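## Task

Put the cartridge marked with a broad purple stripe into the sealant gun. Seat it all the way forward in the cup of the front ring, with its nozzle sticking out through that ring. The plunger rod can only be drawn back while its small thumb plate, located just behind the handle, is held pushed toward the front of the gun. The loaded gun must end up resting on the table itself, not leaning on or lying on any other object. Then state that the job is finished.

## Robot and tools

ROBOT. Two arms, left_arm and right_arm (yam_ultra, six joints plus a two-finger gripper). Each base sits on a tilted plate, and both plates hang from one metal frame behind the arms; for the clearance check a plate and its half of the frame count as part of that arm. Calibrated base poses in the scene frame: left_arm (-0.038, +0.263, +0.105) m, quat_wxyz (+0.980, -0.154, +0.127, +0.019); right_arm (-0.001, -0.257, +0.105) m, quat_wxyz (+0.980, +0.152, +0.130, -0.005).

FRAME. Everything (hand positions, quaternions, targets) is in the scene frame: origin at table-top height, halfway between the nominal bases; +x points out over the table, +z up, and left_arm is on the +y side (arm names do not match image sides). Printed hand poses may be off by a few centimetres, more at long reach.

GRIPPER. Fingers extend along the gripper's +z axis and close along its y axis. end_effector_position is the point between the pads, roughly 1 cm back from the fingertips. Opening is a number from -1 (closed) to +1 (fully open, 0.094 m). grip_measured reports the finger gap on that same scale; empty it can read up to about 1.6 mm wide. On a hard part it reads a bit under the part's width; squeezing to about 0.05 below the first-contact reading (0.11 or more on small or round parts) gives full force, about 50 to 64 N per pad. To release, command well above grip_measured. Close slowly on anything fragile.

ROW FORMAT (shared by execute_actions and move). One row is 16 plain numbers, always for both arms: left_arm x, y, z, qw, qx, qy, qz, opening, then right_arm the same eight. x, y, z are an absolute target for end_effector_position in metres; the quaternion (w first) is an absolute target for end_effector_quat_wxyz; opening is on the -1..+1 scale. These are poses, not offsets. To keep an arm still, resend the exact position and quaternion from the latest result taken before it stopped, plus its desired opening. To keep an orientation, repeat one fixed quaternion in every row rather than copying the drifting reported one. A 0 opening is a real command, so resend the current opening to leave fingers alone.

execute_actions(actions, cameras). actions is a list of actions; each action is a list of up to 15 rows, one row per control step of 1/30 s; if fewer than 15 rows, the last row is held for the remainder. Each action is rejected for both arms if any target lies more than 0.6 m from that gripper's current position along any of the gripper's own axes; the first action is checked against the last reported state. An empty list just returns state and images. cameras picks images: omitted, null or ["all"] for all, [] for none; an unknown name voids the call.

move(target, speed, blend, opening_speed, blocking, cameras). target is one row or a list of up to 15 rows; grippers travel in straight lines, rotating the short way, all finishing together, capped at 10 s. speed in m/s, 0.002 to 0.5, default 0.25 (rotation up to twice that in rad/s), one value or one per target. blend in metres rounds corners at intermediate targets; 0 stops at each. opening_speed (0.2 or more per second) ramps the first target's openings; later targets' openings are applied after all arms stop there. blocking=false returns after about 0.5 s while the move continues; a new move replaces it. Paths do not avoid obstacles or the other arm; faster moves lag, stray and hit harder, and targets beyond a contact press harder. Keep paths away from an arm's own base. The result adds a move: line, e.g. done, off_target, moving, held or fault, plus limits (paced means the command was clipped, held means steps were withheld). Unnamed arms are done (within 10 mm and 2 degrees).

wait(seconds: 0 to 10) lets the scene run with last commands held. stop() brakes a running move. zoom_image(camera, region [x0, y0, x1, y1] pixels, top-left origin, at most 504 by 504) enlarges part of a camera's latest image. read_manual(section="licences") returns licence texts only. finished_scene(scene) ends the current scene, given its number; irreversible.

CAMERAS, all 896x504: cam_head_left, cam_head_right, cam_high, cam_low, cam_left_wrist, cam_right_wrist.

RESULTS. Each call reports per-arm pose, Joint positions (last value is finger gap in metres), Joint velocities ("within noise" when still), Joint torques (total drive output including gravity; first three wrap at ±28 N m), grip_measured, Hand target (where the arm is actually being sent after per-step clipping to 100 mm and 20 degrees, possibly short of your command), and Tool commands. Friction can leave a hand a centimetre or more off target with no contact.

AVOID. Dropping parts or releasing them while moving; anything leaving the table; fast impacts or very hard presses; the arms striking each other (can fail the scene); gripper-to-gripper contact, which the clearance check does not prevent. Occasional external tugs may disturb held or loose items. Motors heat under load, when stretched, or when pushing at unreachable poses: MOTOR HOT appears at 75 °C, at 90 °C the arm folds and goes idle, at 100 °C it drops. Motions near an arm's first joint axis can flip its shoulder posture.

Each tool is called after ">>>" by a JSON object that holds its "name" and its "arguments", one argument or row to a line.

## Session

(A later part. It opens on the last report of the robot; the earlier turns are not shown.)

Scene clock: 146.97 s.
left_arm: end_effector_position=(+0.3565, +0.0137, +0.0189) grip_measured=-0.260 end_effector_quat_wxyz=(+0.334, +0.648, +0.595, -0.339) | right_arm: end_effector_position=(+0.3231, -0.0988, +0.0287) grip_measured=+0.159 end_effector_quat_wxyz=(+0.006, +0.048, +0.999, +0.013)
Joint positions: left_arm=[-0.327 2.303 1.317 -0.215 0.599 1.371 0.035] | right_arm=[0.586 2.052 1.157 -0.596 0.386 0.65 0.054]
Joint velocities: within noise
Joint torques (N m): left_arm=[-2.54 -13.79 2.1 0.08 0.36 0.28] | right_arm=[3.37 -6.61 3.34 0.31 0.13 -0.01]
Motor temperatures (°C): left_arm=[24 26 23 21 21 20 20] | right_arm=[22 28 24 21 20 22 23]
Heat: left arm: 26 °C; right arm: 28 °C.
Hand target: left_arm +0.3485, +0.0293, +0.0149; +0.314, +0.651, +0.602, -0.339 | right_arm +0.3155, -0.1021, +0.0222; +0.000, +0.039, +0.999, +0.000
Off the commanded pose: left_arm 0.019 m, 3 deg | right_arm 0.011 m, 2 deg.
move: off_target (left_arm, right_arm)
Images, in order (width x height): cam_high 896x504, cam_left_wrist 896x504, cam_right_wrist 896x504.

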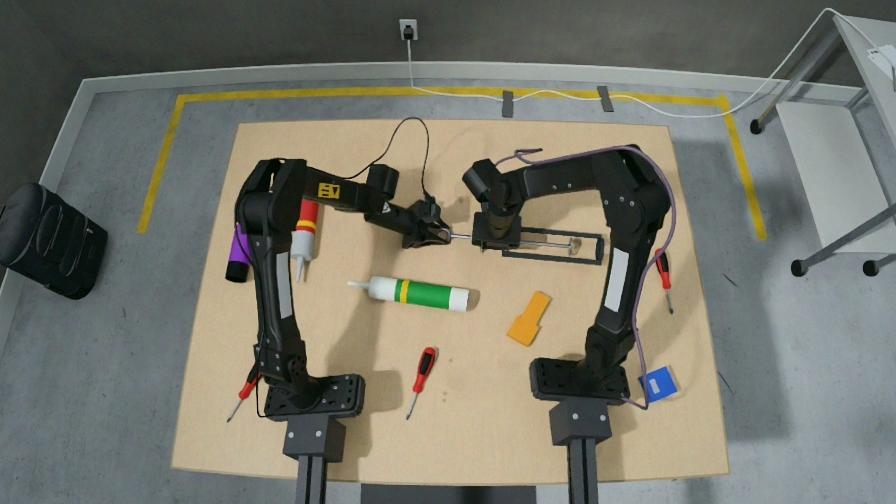

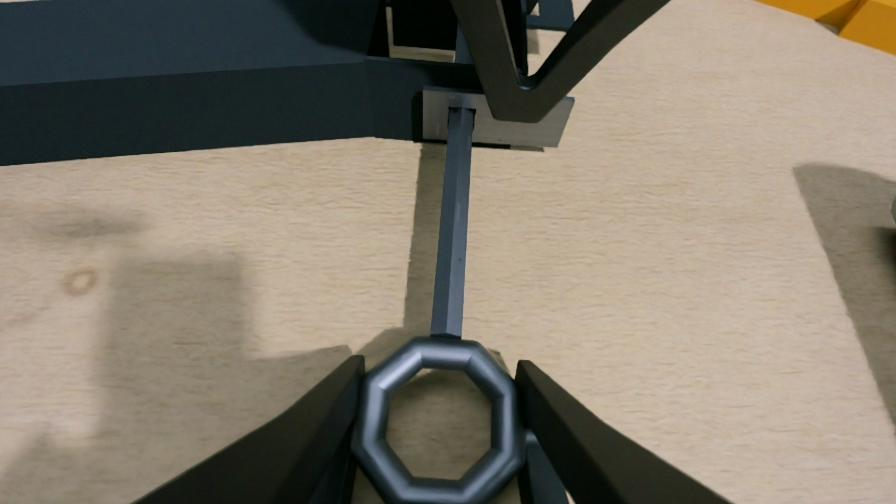

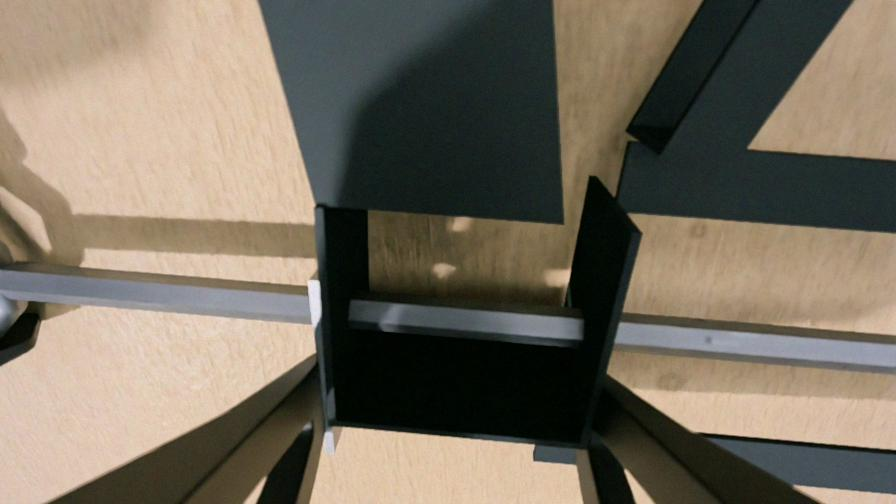

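>>> {"name": "move", "arguments": {
  "target": [
    [0.3595,0.140,0.015,0.3132,0.6516,0.6024,-0.3388,-0.35,0.3155,-0.102,0.022,0,0.0393,0.9992,0,0.08]
  ],
  "speed": 0.05,
  "cameras": ["cam_right_wrist","cam_left_wrist","cam_high","cam_head_left"]
}}

Scene clock: 156.90 s.
left_arm: end_effector_position=(+0.3596, +0.1146, +0.0179) grip_measured=-0.261 end_effector_quat_wxyz=(+0.341, +0.641, +0.588, -0.356) | right_arm: end_effector_position=(+0.3199, -0.0930, +0.0307) grip_measured=+0.159 end_effector_quat_wxyz=(+0.005, +0.041, +0.999, +0.018)
Joint positions: left_arm=[-0.075 2.229 1.338 -0.509 0.707 1.678 0.035] | right_arm=[0.6 2.052 1.157 -0.598 0.375 0.65 0.054]
Joint velocities: within noise
Joint torques (N m): left_arm=[-0.75 -14.24 4.07 -0.51 -0.08 0.33] | right_arm=[2.4 -6.61 3.4 0.33 0.23 0]
Motor temperatures (°C): left_arm=[23 31 23 20 21 20 21] | right_arm=[22 28 25 21 20 22 23]
Heat: left arm: 31 °C; right arm: 28 °C.
Hand target: left_arm +0.3591, +0.1393, +0.0151; +0.315, +0.650, +0.603, -0.338 | right_arm +0.3152, -0.1019, +0.0223; +0.000, +0.039, +0.999, +0.000
Off the commanded pose: left_arm 0.026 m, 4 deg | right_arm 0.013 m, 2 deg.
move: off_target (left_arm, right_arm)
Images, in order (width x height): cam_head_left 896x504, cam_high 896x504, cam_left_wrist 896x504, cam_right_wrist 896x504.

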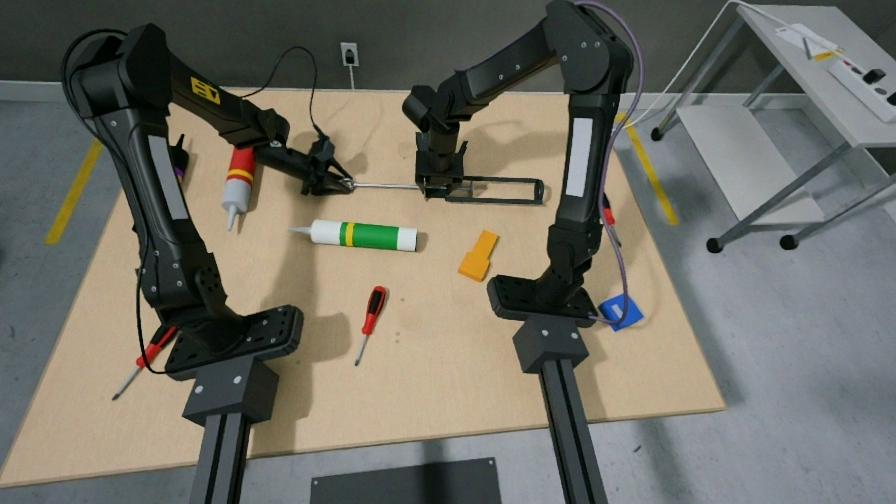

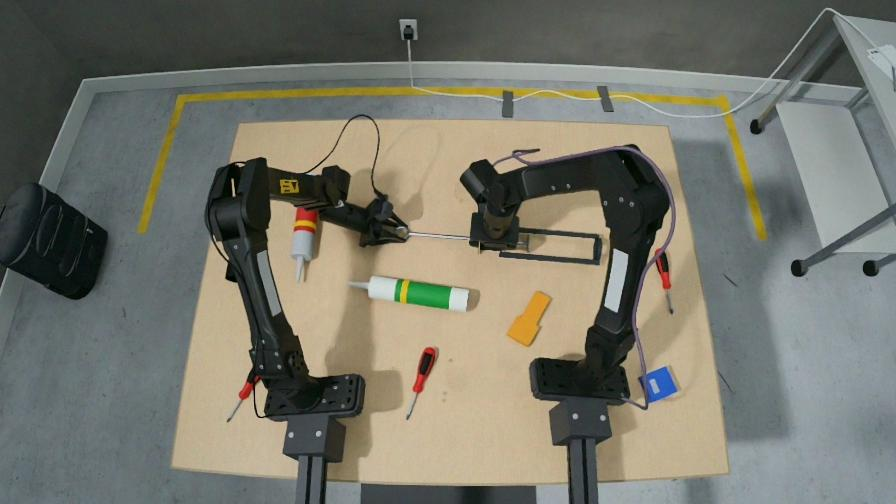

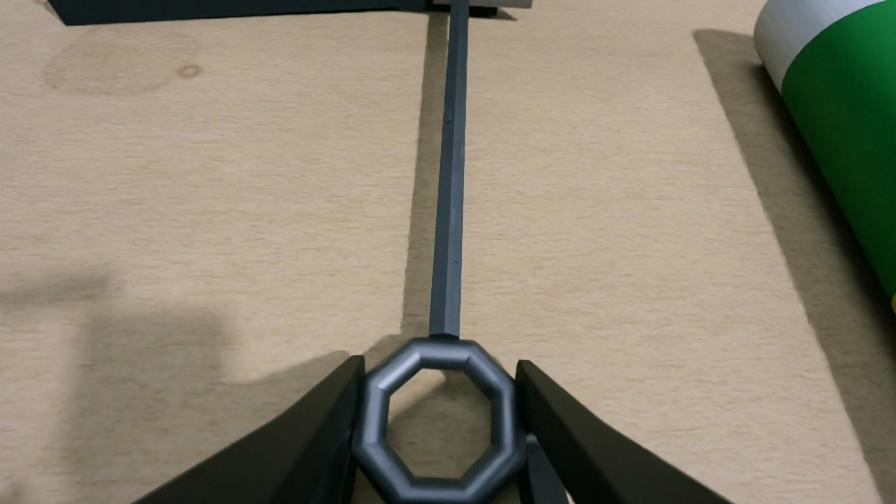

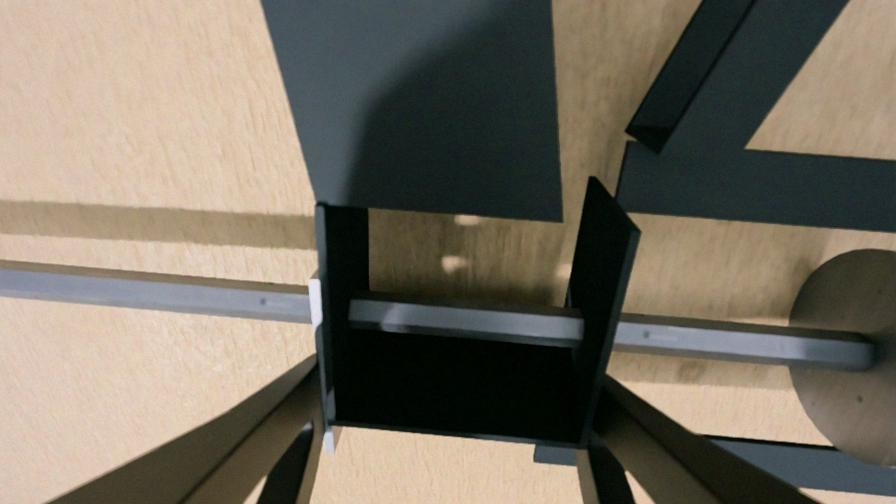

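>>> {"name": "move", "arguments": {
  "target": [
    [0.3618,0.164,0.015,0.3132,0.6516,0.6024,-0.3388,-0.35,0.3155,-0.102,0.022,0,0.0393,0.9992,0,0.08]
  ],
  "speed": 0.04,
  "cameras": ["cam_right_wrist","cam_high"]
}}

Scene clock: 162.47 s.
left_arm: end_effector_position=(+0.3604, +0.1368, +0.0181) grip_measured=-0.261 end_effector_quat_wxyz=(+0.340, +0.640, +0.588, -0.360) | right_arm: end_effector_position=(+0.3194, -0.0917, +0.0312) grip_measured=+0.159 end_effector_quat_wxyz=(+0.005, +0.039, +0.999, +0.019)
Joint positions: left_arm=[-0.021 2.227 1.369 -0.598 0.719 1.75 0.035] | right_arm=[0.604 2.052 1.157 -0.598 0.375 0.65 0.054]
Joint velocities: within noise
Joint torques (N m): left_arm=[-0.36 -14.31 4.45 -0.57 -0.14 0.33] | right_arm=[2.1 -6.61 3.4 0.33 0.23 0]
Motor temperatures (°C): left_arm=[23 32 23 20 21 20 21] | right_arm=[22 28 25 21 21 22 24]
Heat: left arm: 32 °C; right arm: 28 °C.
Hand target: left_arm +0.3612, +0.1632, +0.0152; +0.314, +0.650, +0.603, -0.339 | right_arm +0.3152, -0.1019, +0.0224; +0.000, +0.039, +0.999, +0.000
Off the commanded pose: left_arm 0.027 m, 4 deg | right_arm 0.014 m, 2 deg.
move: off_target (left_arm, right_arm)
Images, in order (width x height): cam_high 896x504, cam_right_wrist 896x504.

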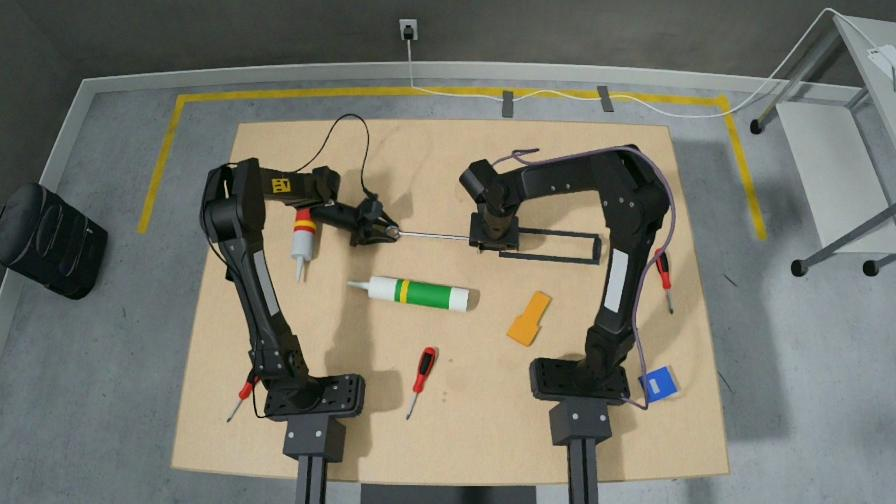

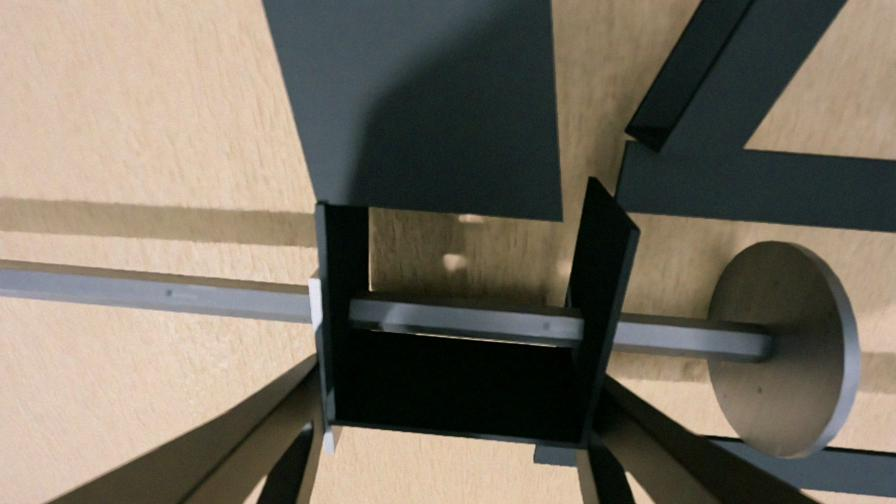

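>>> {"name": "move", "arguments": {
  "target": [
    [0.3630,0.178,0.015,0.3132,0.6516,0.6024,-0.3388,-0.35,0.3155,-0.102,0.022,0,0.0393,0.9992,0,0.08]
  ],
  "speed": 0.04,
  "cameras": ["cam_right_wrist"]
}}

Scene clock: 170.47 s.
left_arm: end_effector_position=(+0.3607, +0.1499, +0.0183) grip_measured=-0.261 end_effector_quat_wxyz=(+0.339, +0.640, +0.588, -0.362) | right_arm: end_effector_position=(+0.3191, -0.0910, +0.0316) grip_measured=+0.159 end_effector_quat_wxyz=(+0.005, +0.038, +0.999, +0.019)
Joint positions: left_arm=[0.011 2.227 1.39 -0.651 0.723 1.793 0.035] | right_arm=[0.607 2.052 1.157 -0.598 0.375 0.65 0.054]
Joint velocities: within noise
Joint torques (N m): left_arm=[-0.13 -14.26 4.67 -0.6 -0.15 0.33] | right_arm=[1.94 -6.61 3.41 0.33 0.23 0]
Motor temperatures (°C): left_arm=[22 32 23 21 21 20 21] | right_arm=[21 28 25 21 21 22 24]
Heat: left arm: 32 °C; right arm: 28 °C.
Hand target: left_arm +0.3624, +0.1773, +0.0152; +0.314, +0.650, +0.603, -0.339 | right_arm +0.3152, -0.1018, +0.0224; +0.000, +0.039, +0.999, +0.000
Off the commanded pose: left_arm 0.028 m, 5 deg | right_arm 0.015 m, 2 deg.
move: off_target (left_arm, right_arm)
Images, in order (width x height): cam_right_wrist 896x504.

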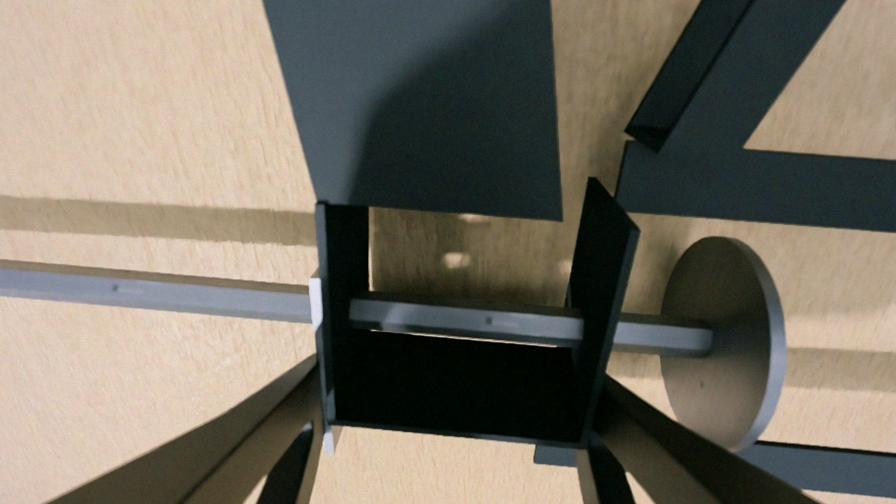

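>>> {"name": "move", "arguments": {
  "target": [
    [0.3635,0.184,0.015,0.3132,0.6516,0.6024,-0.3388,-0.35,0.3155,-0.102,0.022,0,0.0393,0.9992,0,0.08]
  ],
  "speed": 0.04,
  "cameras": ["cam_right_wrist"]
}}

Scene clock: 186.33 s.
left_arm: end_effector_position=(+0.3603, +0.1555, +0.0186) grip_measured=-0.261 end_effector_quat_wxyz=(+0.338, +0.640, +0.587, -0.363) | right_arm: end_effector_position=(+0.3189, -0.0907, +0.0317) grip_measured=+0.159 end_effector_quat_wxyz=(+0.005, +0.037, +0.999, +0.019)
Joint positions: left_arm=[0.024 2.227 1.4 -0.678 0.724 1.813 0.035] | right_arm=[0.608 2.052 1.157 -0.599 0.375 0.65 0.054]
Joint velocities: within noise
Joint torques (N m): left_arm=[-0.06 -14.19 4.83 -0.6 -0.17 0.3] | right_arm=[1.87 -6.61 3.41 0.34 0.23 0]
Motor temperatures (°C): left_arm=[22 32 24 21 21 20 21] | right_arm=[21 28 25 21 21 22 24]
Heat: left arm: 32 °C; right arm: 28 °C.
Hand target: left_arm +0.3628, +0.1833, +0.0153; +0.314, +0.650, +0.603, -0.339 | right_arm +0.3152, -0.1019, +0.0224; +0.000, +0.039, +0.999, +0.000
Off the commanded pose: left_arm 0.029 m, 5 deg | right_arm 0.015 m, 2 deg.
move: off_target (left_arm, right_arm)
Images, in order (width x height): cam_right_wrist 896x504.

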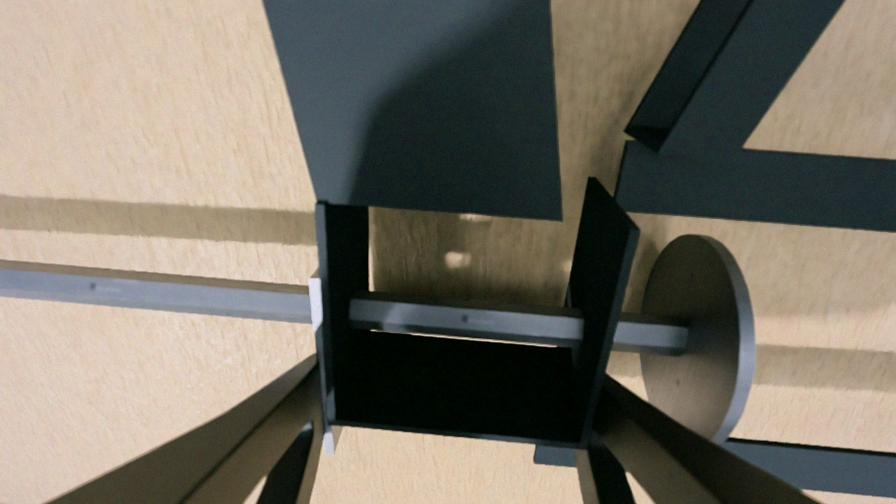

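>>> {"name": "move", "arguments": {
  "target": [
    [0.362,0.172,0.015,0.3132,0.6516,0.6024,-0.3388,-0.35,0.3155,-0.102,0.022,0,0.0393,0.9992,0,0.08],
    [0.362,0.172,0.015,0.3132,0.6516,0.6024,-0.3388,0.25,0.3155,-0.102,0.022,0,0.0393,0.9992,0,0.08],
    [0.366,0.215,0.06,0.3132,0.6516,0.6024,-0.3388,0.25,0.3155,-0.102,0.022,0,0.0393,0.9992,0,0.36],
    [0.366,0.215,0.06,0.3132,0.6516,0.6024,-0.3388,0.25,0.3135,-0.100,0.085,0,0.0393,0.9992,0,0.36],
    [0.366,0.215,0.06,0.3132,0.6516,0.6024,-0.3388,0.25,0.3135,-0.106,0.085,0,0.0393,0.9992,0,1]
  ],
  "speed": 0.06,
  "opening_speed": 0.8,
  "cameras": ["cam_right_wrist","cam_left_wrist"]
}}

Scene clock: 201.27 s.
left_arm: end_effector_position=(+0.3580, +0.2077, +0.0495) grip_measured=+0.248 end_effector_quat_wxyz=(+0.302, +0.648, +0.604, -0.352) | right_arm: end_effector_position=(+0.3052, -0.1049, +0.0732) grip_measured=+0.998 end_effector_quat_wxyz=(-0.015, +0.034, +0.999, -0.003)
Joint positions: left_arm=[0.102 2.123 1.465 -0.916 0.648 1.886 0.059] | right_arm=[0.651 1.957 1.196 -0.815 0.388 0.715 0.094]
Joint velocities: within noise
Joint torques (N m): left_arm=[-2.61 -14.09 4.97 -0.35 0.52 0.12] | right_arm=[3.36 -9.37 6.82 0.02 0.12 0.06]
Motor temperatures (°C): left_arm=[22 33 24 20 21 20 21] | right_arm=[21 28 25 21 21 22 24]
Heat: left arm: 33 °C; right arm: 28 °C.
Hand target: left_arm +0.3658, +0.2149, +0.0600; +0.313, +0.652, +0.602, -0.338 | right_arm +0.3133, -0.1060, +0.0848; +0.000, +0.039, +0.999, +0.000
Off the commanded pose: left_arm 0.015 m, 2 deg | right_arm 0.014 m, 2 deg.
move: off_target (left_arm, right_arm); target 2's new opening was sent with left_arm's hand 0.017 m and 4 deg from that target; target 3's new opening was sent with right_arm's hand 0.015 m and 2 deg from that target; target 5's new opening was sent with right_arm's hand 0.014 m and 2 deg from that target
Images, in order (width x height): cam_left_wrist 896x504, cam_right_wrist 896x504.

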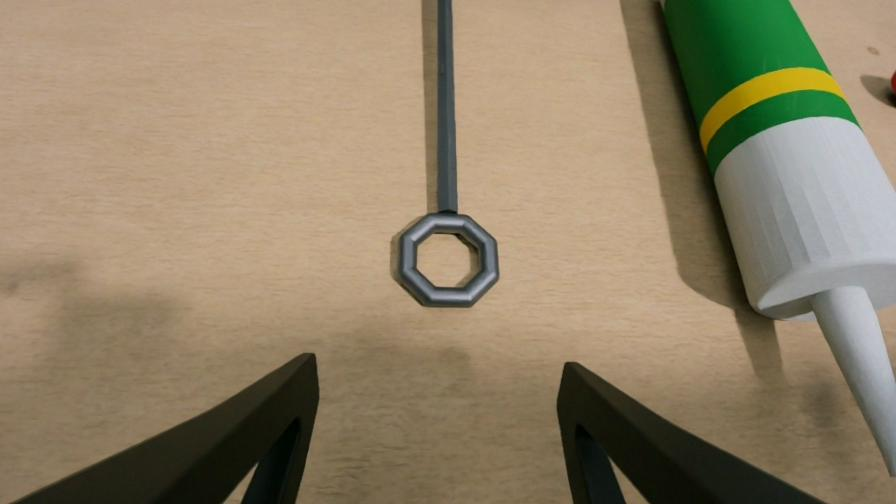

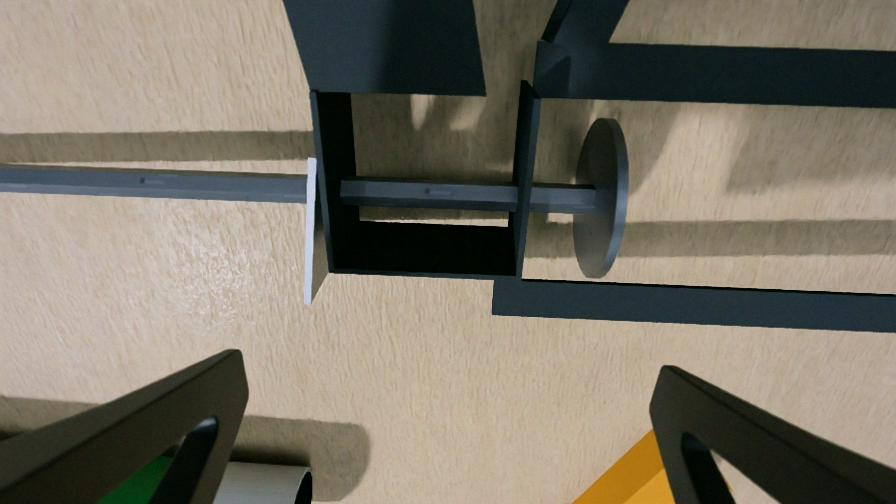

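>>> {"name": "move", "arguments": {
  "target": [
    [0.366,0.215,0.06,0.3132,0.6516,0.6024,-0.3388,0.25,0.3155,-0.096,0.060,0,0.0393,0.9992,0,0.60]
  ],
  "speed": 0.06,
  "cameras": ["cam_right_wrist"]
}}

Scene clock: 229.03 s.
left_arm: end_effector_position=(+0.3580, +0.2077, +0.0495) grip_measured=+0.248 end_effector_quat_wxyz=(+0.302, +0.648, +0.604, -0.352) | right_arm: end_effector_position=(+0.3101, -0.0975, +0.0623) grip_measured=+0.602 end_effector_quat_wxyz=(-0.008, +0.040, +0.999, +0.002)
Joint positions: left_arm=[0.102 2.123 1.465 -0.916 0.648 1.886 0.059] | right_arm=[0.646 1.991 1.196 -0.759 0.389 0.714 0.075]
Joint velocities: within noise
Joint torques (N m): left_arm=[-2.61 -14.11 4.96 -0.34 0.52 0.12] | right_arm=[2.99 -6.35 6.08 0.42 0.12 -0.04]
Motor temperatures (°C): left_arm=[22 38 23 20 21 20 20] | right_arm=[22 29 26 21 21 22 23]
Heat: left arm: 38 °C; right arm: 29 °C.
Hand target: left_arm +0.3659, +0.2149, +0.0600; +0.313, +0.652, +0.602, -0.339 | right_arm +0.3154, -0.0961, +0.0601; +0.000, +0.039, +0.999, +0.000
Off the commanded pose: left_arm 0.015 m, 2 deg | right_arm 0.006 m, 1 deg.
move: off_target (left_arm)
Images, in order (width x height): cam_right_wrist 896x504.

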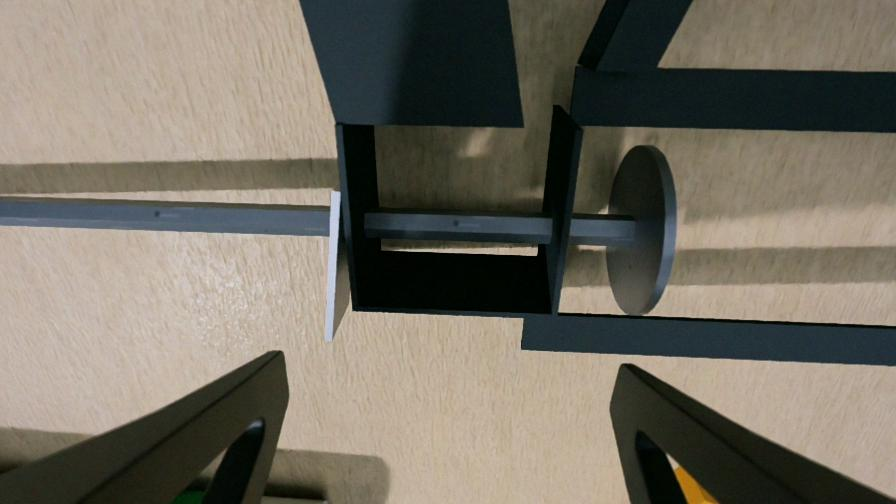

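>>> {"name": "move", "arguments": {
  "target": [
    [0.366,0.215,0.06,0.3132,0.6516,0.6024,-0.3388,0.25,0.321,-0.0965,0.042,0,0.0393,0.9992,0,0.60]
  ],
  "speed": 0.06,
  "cameras": ["cam_right_wrist"]
}}

Scene clock: 237.60 s.
left_arm: end_effector_position=(+0.3580, +0.2077, +0.0495) grip_measured=+0.248 end_effector_quat_wxyz=(+0.302, +0.648, +0.604, -0.352) | right_arm: end_effector_position=(+0.3176, -0.0976, +0.0457) grip_measured=+0.602 end_effector_quat_wxyz=(-0.006, +0.042, +0.999, +0.004)
Joint positions: left_arm=[0.102 2.123 1.465 -0.916 0.648 1.886 0.059] | right_arm=[0.616 2.032 1.196 -0.699 0.389 0.683 0.075]
Joint velocities: within noise
Joint torques (N m): left_arm=[-2.58 -14.08 4.93 -0.35 0.53 0.11] | right_arm=[3.11 -6.43 5.57 0.37 0.11 -0.02]
Motor temperatures (°C): left_arm=[22 39 23 20 21 20 20] | right_arm=[22 29 26 21 21 22 23]
Heat: left arm: 39 °C; right arm: 29 °C.
Hand target: left_arm +0.3659, +0.2149, +0.0600; +0.313, +0.651, +0.602, -0.339 | right_arm +0.3210, -0.0965, +0.0421; +0.000, +0.039, +0.999, +0.000
Off the commanded pose: left_arm 0.015 m, 2 deg | right_arm 0.005 m, 1 deg.
move: off_target (left_arm)
Images, in order (width x height): cam_right_wrist 896x504.

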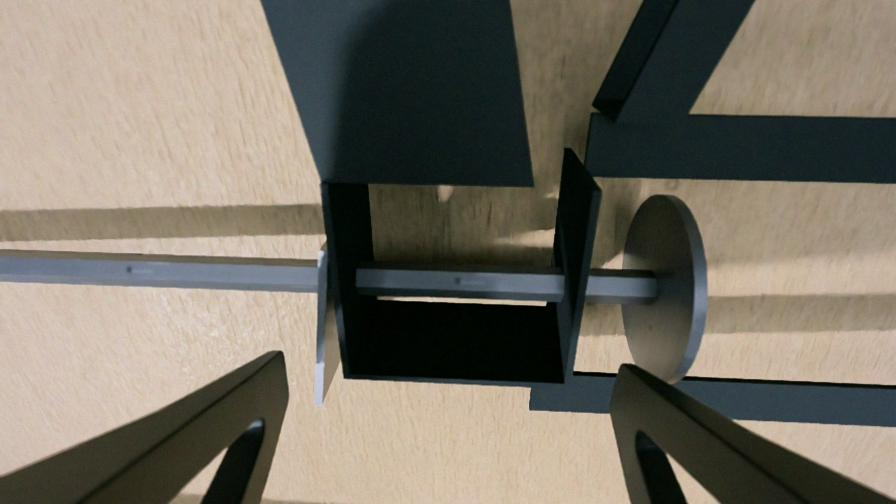

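>>> {"name": "move", "arguments": {
  "target": [
    [0.366,0.215,0.06,0.3132,0.6516,0.6024,-0.3388,0.25,0.322,-0.0965,0.024,0,0.0393,0.9992,0,0.60]
  ],
  "speed": 0.05,
  "cameras": ["cam_right_wrist"]
}}

Scene clock: 245.70 s.
left_arm: end_effector_position=(+0.3580, +0.2077, +0.0495) grip_measured=+0.248 end_effector_quat_wxyz=(+0.302, +0.648, +0.604, -0.352) | right_arm: end_effector_position=(+0.3241, -0.0956, +0.0308) grip_measured=+0.602 end_effector_quat_wxyz=(+0.000, +0.045, +0.999, +0.007)
Joint positions: left_arm=[0.102 2.123 1.465 -0.916 0.648 1.886 0.059] | right_arm=[0.595 2.072 1.196 -0.639 0.389 0.661 0.075]
Joint velocities: within noise
Joint torques (N m): left_arm=[-2.62 -14.06 4.96 -0.34 0.53 0.12] | right_arm=[3.15 -6.61 3.95 0.47 0.1 -0.06]
Motor temperatures (°C): left_arm=[22 40 23 20 21 20 20] | right_arm=[22 30 26 21 21 22 23]
Heat: left arm: 40 °C; right arm: 30 °C.
Hand target: left_arm +0.3659, +0.2149, +0.0600; +0.313, +0.651, +0.602, -0.339 | right_arm +0.3219, -0.0965, +0.0242; +0.000, +0.039, +0.999, +0.000
Off the commanded pose: left_arm 0.015 m, 2 deg | right_arm 0.007 m, 1 deg.
move: off_target (left_arm)
Images, in order (width x height): cam_right_wrist 896x504.

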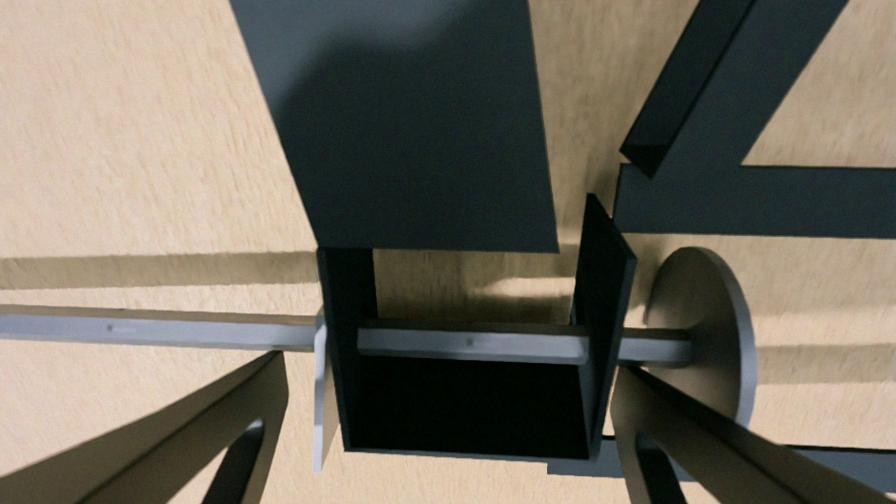

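>>> {"name": "move", "arguments": {
  "target": [
    [0.366,0.215,0.06,0.3132,0.6516,0.6024,-0.3388,0.25,0.3185,-0.0985,0.022,0,0.0393,0.9992,0,0.60],
    [0.366,0.215,0.06,0.3132,0.6516,0.6024,-0.3388,0.25,0.3185,-0.0985,0.022,0,0.0393,0.9992,0,0.08]
  ],
  "speed": 0.05,
  "opening_speed": 0.4,
  "cameras": ["cam_right_wrist"]
}}

Scene clock: 253.37 s.
left_arm: end_effector_position=(+0.3580, +0.2078, +0.0495) grip_measured=+0.248 end_effector_quat_wxyz=(+0.302, +0.648, +0.604, -0.352) | right_arm: end_effector_position=(+0.3214, -0.0971, +0.0278) grip_measured=+0.169 end_effector_quat_wxyz=(-0.001, +0.041, +0.999, +0.005)
Joint positions: left_arm=[0.102 2.123 1.465 -0.916 0.648 1.887 0.059] | right_arm=[0.593 2.072 1.18 -0.625 0.391 0.652 0.055]
Joint velocities: within noise
Joint torques (N m): left_arm=[-2.58 -14.08 4.97 -0.35 0.53 0.12] | right_arm=[3.14 -7.08 3.3 0.5 0.09 0.01]
Motor temperatures (°C): left_arm=[22 40 23 20 21 20 20] | right_arm=[22 30 25 21 21 22 23]
Heat: left arm: 40 °C; right arm: 30 °C.
Hand target: left_arm +0.3659, +0.2150, +0.0599; +0.313, +0.652, +0.602, -0.338 | right_arm +0.3185, -0.0986, +0.0221; +0.000, +0.039, +0.999, +0.000
Off the commanded pose: left_arm 0.015 m, 2 deg | right_arm 0.007 m, 1 deg.
move: off_target (left_arm)
Images, in order (width x height): cam_right_wrist 896x504.

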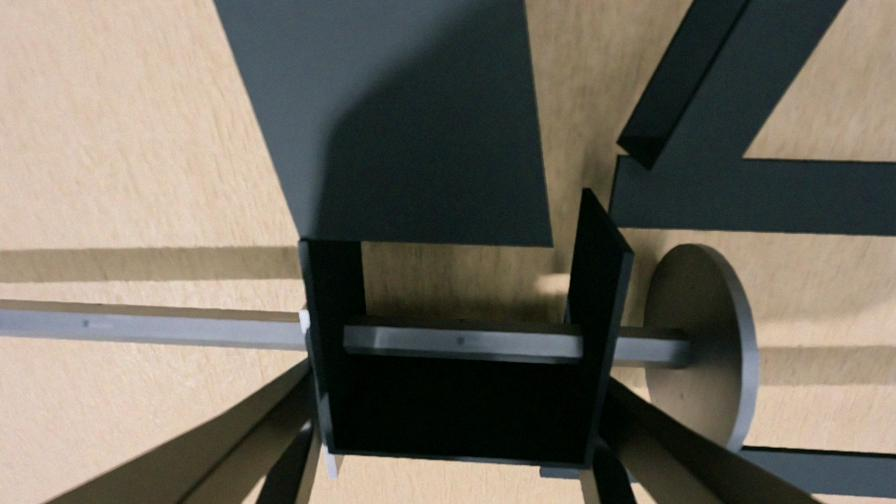

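>>> {"name": "move", "arguments": {
  "target": [
    [0.356,0.165,0.030,0.3132,0.6516,0.6024,-0.3388,0.3,0.3185,-0.0985,0.022,0,0.0393,0.9992,0,0.08],
    [0.354,0.142,0.015,0.3132,0.6516,0.6024,-0.3388,0.3,0.3185,-0.0985,0.022,0,0.0393,0.9992,0,0.08]
  ],
  "speed": 0.06,
  "cameras": ["cam_left_wrist"]
}}

Scene clock: 262.90 s.
left_arm: end_effector_position=(+0.3624, +0.1529, +0.0228) grip_measured=+0.298 end_effector_quat_wxyz=(+0.320, +0.653, +0.605, -0.325) | right_arm: end_effector_position=(+0.3214, -0.0971, +0.0278) grip_measured=+0.169 end_effector_quat_wxyz=(-0.001, +0.041, +0.999, +0.005)
Joint positions: left_arm=[-0.015 2.159 1.337 -0.594 0.637 1.733 0.061] | right_arm=[0.593 2.072 1.18 -0.625 0.391 0.652 0.055]
Joint velocities: within noise
Joint torques (N m): left_arm=[-5.12 -9.32 2.61 0.22 0.54 -0.11] | right_arm=[3.14 -7.08 3.3 0.5 0.09 0.01]
Motor temperatures (°C): left_arm=[22 40 23 20 21 20 20] | right_arm=[22 31 25 21 21 22 24]
Heat: left arm: 40 °C; right arm: 31 °C.
Hand target: left_arm +0.3536, +0.1424, +0.0153; +0.313, +0.651, +0.602, -0.339 | right_arm +0.3185, -0.0986, +0.0221; +0.000, +0.039, +0.999, +0.000
Off the commanded pose: left_arm 0.016 m, 2 deg | right_arm 0.007 m, 1 deg.
move: off_target (left_arm)
Images, in order (width x height): cam_left_wrist 896x504.

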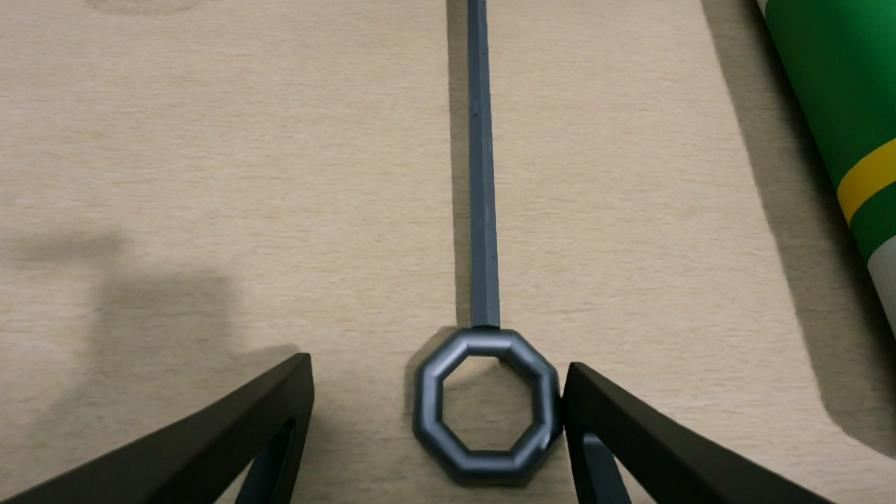

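>>> {"name": "move", "arguments": {
  "target": [
    [0.344,0.142,0.015,0.3132,0.6516,0.6024,-0.3388,0.3,0.3185,-0.0985,0.022,0,0.0393,0.9992,0,0.08],
    [0.344,0.142,0.015,0.3132,0.6516,0.6024,-0.3388,-0.35,0.3185,-0.0985,0.022,0,0.0393,0.9992,0,0.08],
    [0.355,0.175,0.015,0.3132,0.6516,0.6024,-0.3388,-0.35,0.3185,-0.0985,0.022,0,0.0393,0.9992,0,0.08]
  ],
  "speed": 0.05,
  "opening_speed": 0.7,
  "cameras": ["cam_left_wrist","cam_right_wrist"]
}}

Scene clock: 271.50 s.
left_arm: end_effector_position=(+0.3552, +0.1592, +0.0267) grip_measured=-0.263 end_effector_quat_wxyz=(+0.328, +0.647, +0.595, -0.345) | right_arm: end_effector_position=(+0.3232, -0.0891, +0.0289) grip_measured=+0.168 end_effector_quat_wxyz=(+0.003, +0.047, +0.999, +0.020)
Joint positions: left_arm=[0.014 2.159 1.339 -0.648 0.681 1.785 0.035] | right_arm=[0.601 2.072 1.18 -0.602 0.372 0.662 0.055]
Joint velocities: within noise
Joint torques (N m): left_arm=[-0.64 -9.87 5.29 -0.34 0.23 0.36] | right_arm=[2.67 -7.09 3.41 0.27 0.26 -0.09]
Motor temperatures (°C): left_arm=[23 36 23 20 21 20 20] | right_arm=[22 31 25 21 21 22 24]
Heat: left arm: 36 °C; right arm: 31 °C.
Hand target: left_arm +0.3544, +0.1746, +0.0154; +0.313, +0.651, +0.603, -0.339 | right_arm +0.3185, -0.0984, +0.0223; +0.000, +0.039, +0.999, +0.000
Off the commanded pose: left_arm 0.020 m, 2 deg | right_arm 0.013 m, 2 deg.
move: off_target (left_arm, right_arm); target 2's new opening was sent with left_arm's hand 0.012 m and 2 deg from that target
Images, in order (width x height): cam_left_wrist 896x504, cam_right_wrist 896x504.

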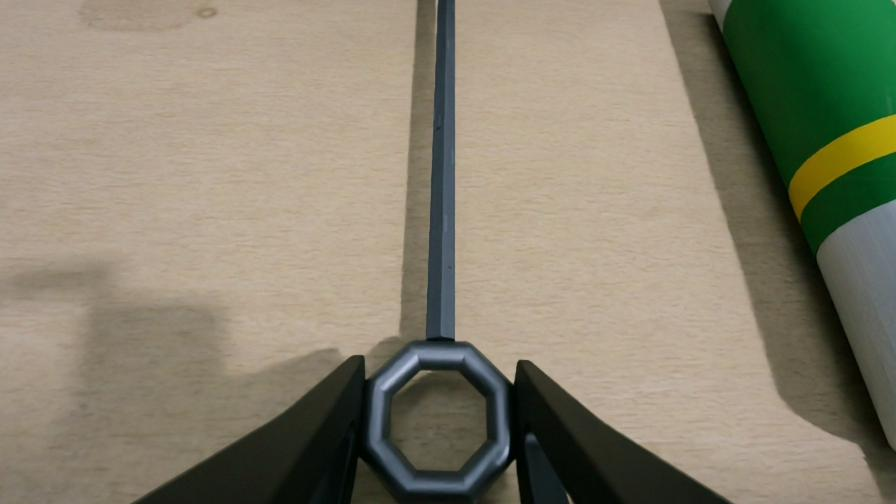

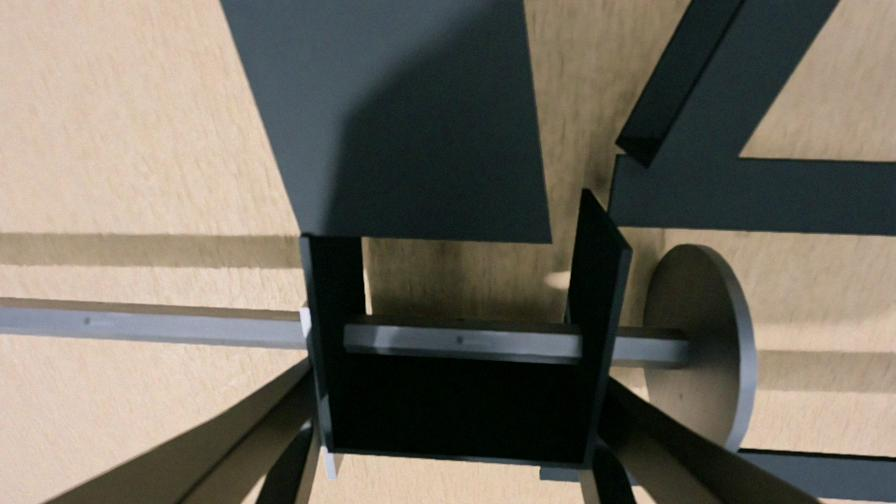

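>>> {"name": "move", "arguments": {
  "target": [
    [0.357,0.190,0.012,0.3132,0.6516,0.6024,-0.3388,-0.35,0.3175,-0.106,0.022,0,0.0393,0.9992,0,0.06]
  ],
  "speed": 0.05,
  "opening_speed": 0.7,
  "cameras": ["cam_left_wrist","cam_right_wrist"]
}}

Scene clock: 280.53 s.
left_arm: end_effector_position=(+0.3563, +0.1697, +0.0281) grip_measured=-0.263 end_effector_quat_wxyz=(+0.334, +0.644, +0.591, -0.353) | right_arm: end_effector_position=(+0.3234, -0.0886, +0.0294) grip_measured=+0.168 end_effector_quat_wxyz=(+0.005, +0.048, +0.999, +0.023)
Joint positions: left_arm=[0.046 2.171 1.371 -0.706 0.705 1.836 0.035] | right_arm=[0.601 2.066 1.173 -0.593 0.369 0.661 0.055]
Joint velocities: within noise
Joint torques (N m): left_arm=[-0.08 -10.02 5.3 -0.33 0 0.32] | right_arm=[1.59 -8.17 1.91 0.27 0.28 -0.22]
Motor temperatures (°C): left_arm=[22 34 24 20 21 20 20] | right_arm=[22 32 25 21 21 22 25]
Heat: left arm: 34 °C; right arm: 32 °C.
Hand target: left_arm +0.3562, +0.1897, +0.0127; +0.313, +0.651, +0.603, -0.339 | right_arm +0.3173, -0.1055, +0.0223; -0.001, +0.039, +0.999, +0.000
Off the commanded pose: left_arm 0.026 m, 3 deg | right_arm 0.020 m, 3 deg.
move: off_target (left_arm, right_arm)
Images, in order (width x height): cam_left_wrist 896x504, cam_right_wrist 896x504.

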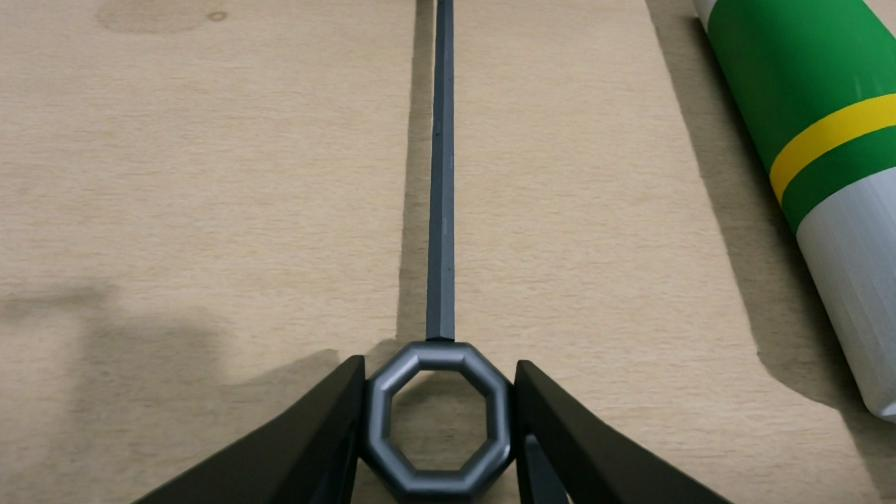

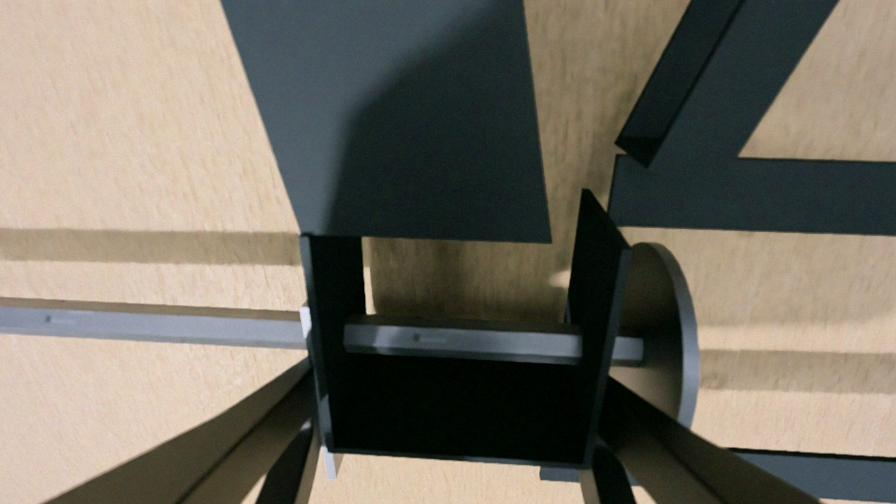

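>>> {"name": "move", "arguments": {
  "target": [
    [0.356,0.179,0.014,0.3132,0.6516,0.6024,-0.3388,-0.35,0.3175,-0.100,0.022,0,0.0393,0.9992,0,0.06],
    [0.356,0.179,0.014,0.3132,0.6516,0.6024,-0.3388,0.25,0.3175,-0.100,0.022,0,0.0393,0.9992,0,0.06],
    [0.360,0.220,0.05,0.3132,0.6516,0.6024,-0.3388,0.25,0.3175,-0.094,0.022,0,0.0393,0.9992,0,0.26],
    [0.360,0.220,0.06,0.3132,0.6516,0.6024,-0.3388,0.25,0.3175,-0.094,0.085,0,0.0393,0.9992,0,0.26],
    [0.360,0.220,0.06,0.3132,0.6516,0.6024,-0.3388,0.25,0.3175,-0.104,0.085,0,0.0393,0.9992,0,1]
  ],
  "speed": 0.05,
  "opening_speed": 0.6,
  "cameras": ["cam_left_wrist","cam_right_wrist"]
}}

Scene clock: 301.37 s.
left_arm: end_effector_position=(+0.3515, +0.2148, +0.0476) grip_measured=+0.248 end_effector_quat_wxyz=(+0.302, +0.648, +0.604, -0.352) | right_arm: end_effector_position=(+0.3099, -0.1034, +0.0729) grip_measured=+0.998 end_effector_quat_wxyz=(-0.014, +0.038, +0.999, -0.005)
Joint positions: left_arm=[0.124 2.111 1.441 -0.92 0.648 1.914 0.059] | right_arm=[0.648 1.971 1.219 -0.822 0.392 0.72 0.094]
Joint velocities: within noise
Joint torques (N m): left_arm=[-3.07 -14.26 4.89 -0.38 0.53 0.04] | right_arm=[3.43 -9.55 6.71 0.02 0.1 -0.02]
Motor temperatures (°C): left_arm=[22 33 24 20 21 20 21] | right_arm=[22 33 25 21 21 22 25]
Heat: left arm: 33 °C; right arm: 33 °C.
Hand target: left_arm +0.3597, +0.2198, +0.0599; +0.313, +0.652, +0.602, -0.339 | right_arm +0.3174, -0.1041, +0.0848; +0.000, +0.039, +0.999, +0.000
Off the commanded pose: left_arm 0.016 m, 2 deg | right_arm 0.014 m, 2 deg.
move: off_target (left_arm, right_arm); target 2's new opening was sent with left_arm's hand 0.017 m and 3 deg from that target; target 3's new opening was sent with right_arm's hand 0.011 m and 3 deg from that target; target 5's new opening was sent with right_arm's hand 0.018 m and 2 deg from that target
Images, in order (width x height): cam_left_wrist 896x504, cam_right_wrist 896x504.

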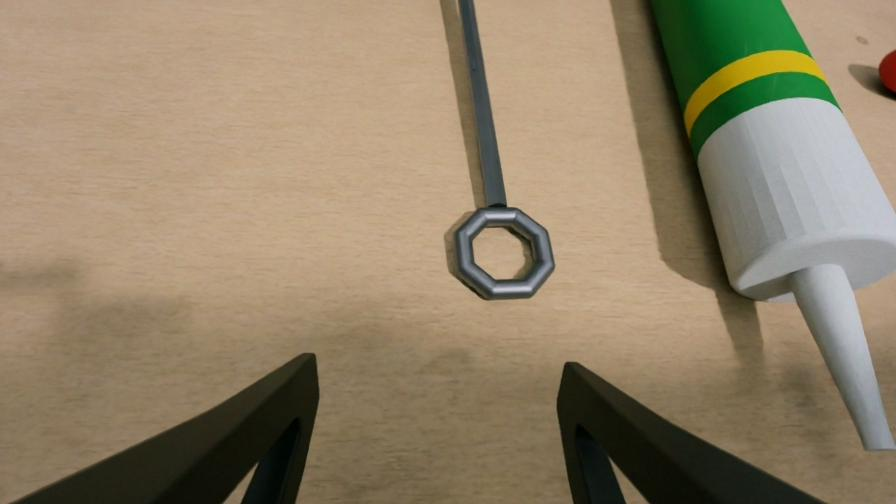

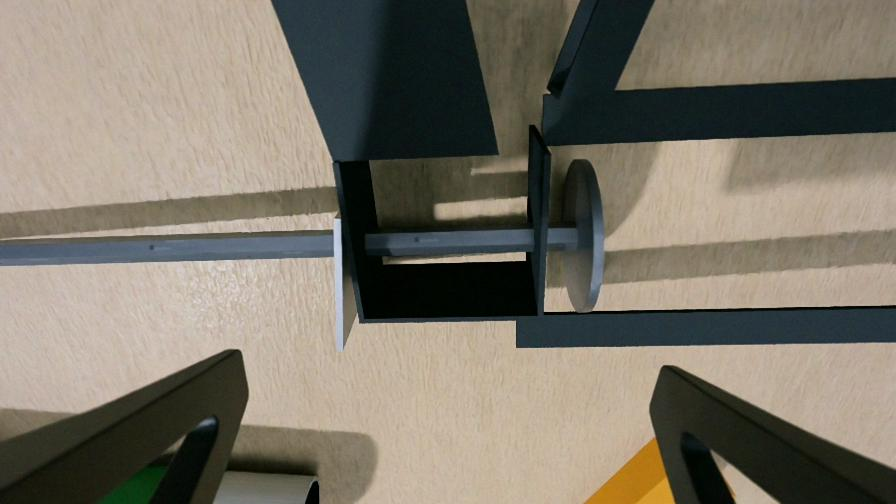

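>>> {"name": "move", "arguments": {
  "target": [
    [0.360,0.220,0.06,0.3132,0.6516,0.6024,-0.3388,0.25,0.311,-0.1115,0.085,0,0,1,0,1],
    [0.360,0.220,0.06,0.3132,0.6516,0.6024,-0.3388,0.25,0.311,-0.1115,0.045,0,0,1,0,1]
  ],
  "speed": 0.06,
  "cameras": ["cam_right_wrist"]
}}

Scene clock: 318.43 s.
left_arm: end_effector_position=(+0.3515, +0.2148, +0.0476) grip_measured=+0.248 end_effector_quat_wxyz=(+0.302, +0.648, +0.604, -0.352) | right_arm: end_effector_position=(+0.3149, -0.1102, +0.0517) grip_measured=+0.998 end_effector_quat_wxyz=(+0.003, +0.006, +1.000, +0.007)
Joint positions: left_arm=[0.124 2.111 1.441 -0.92 0.648 1.914 0.059] | right_arm=[0.601 1.97 1.139 -0.681 0.392 0.588 0.094]
Joint velocities: within noise
Joint torques (N m): left_arm=[-3.07 -14.27 4.89 -0.39 0.53 0.03] | right_arm=[2.96 -6.24 3.64 0.47 0.07 -0.06]
Motor temperatures (°C): left_arm=[22 36 24 20 21 20 20] | right_arm=[22 34 26 21 21 22 24]
Heat: left arm: 36 °C; right arm: 34 °C.
Hand target: left_arm +0.3597, +0.2198, +0.0599; +0.313, +0.652, +0.602, -0.339 | right_arm +0.3109, -0.1117, +0.0451; +0.000, +0.000, +1.000, +0.000
Off the commanded pose: left_arm 0.016 m, 2 deg | right_arm 0.008 m, 1 deg.
move: off_target (left_arm)
Images, in order (width x height): cam_right_wrist 896x504.

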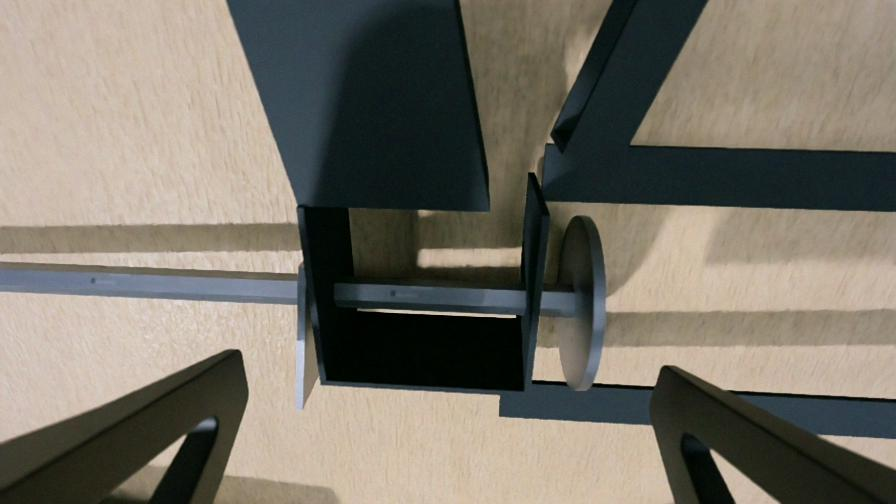

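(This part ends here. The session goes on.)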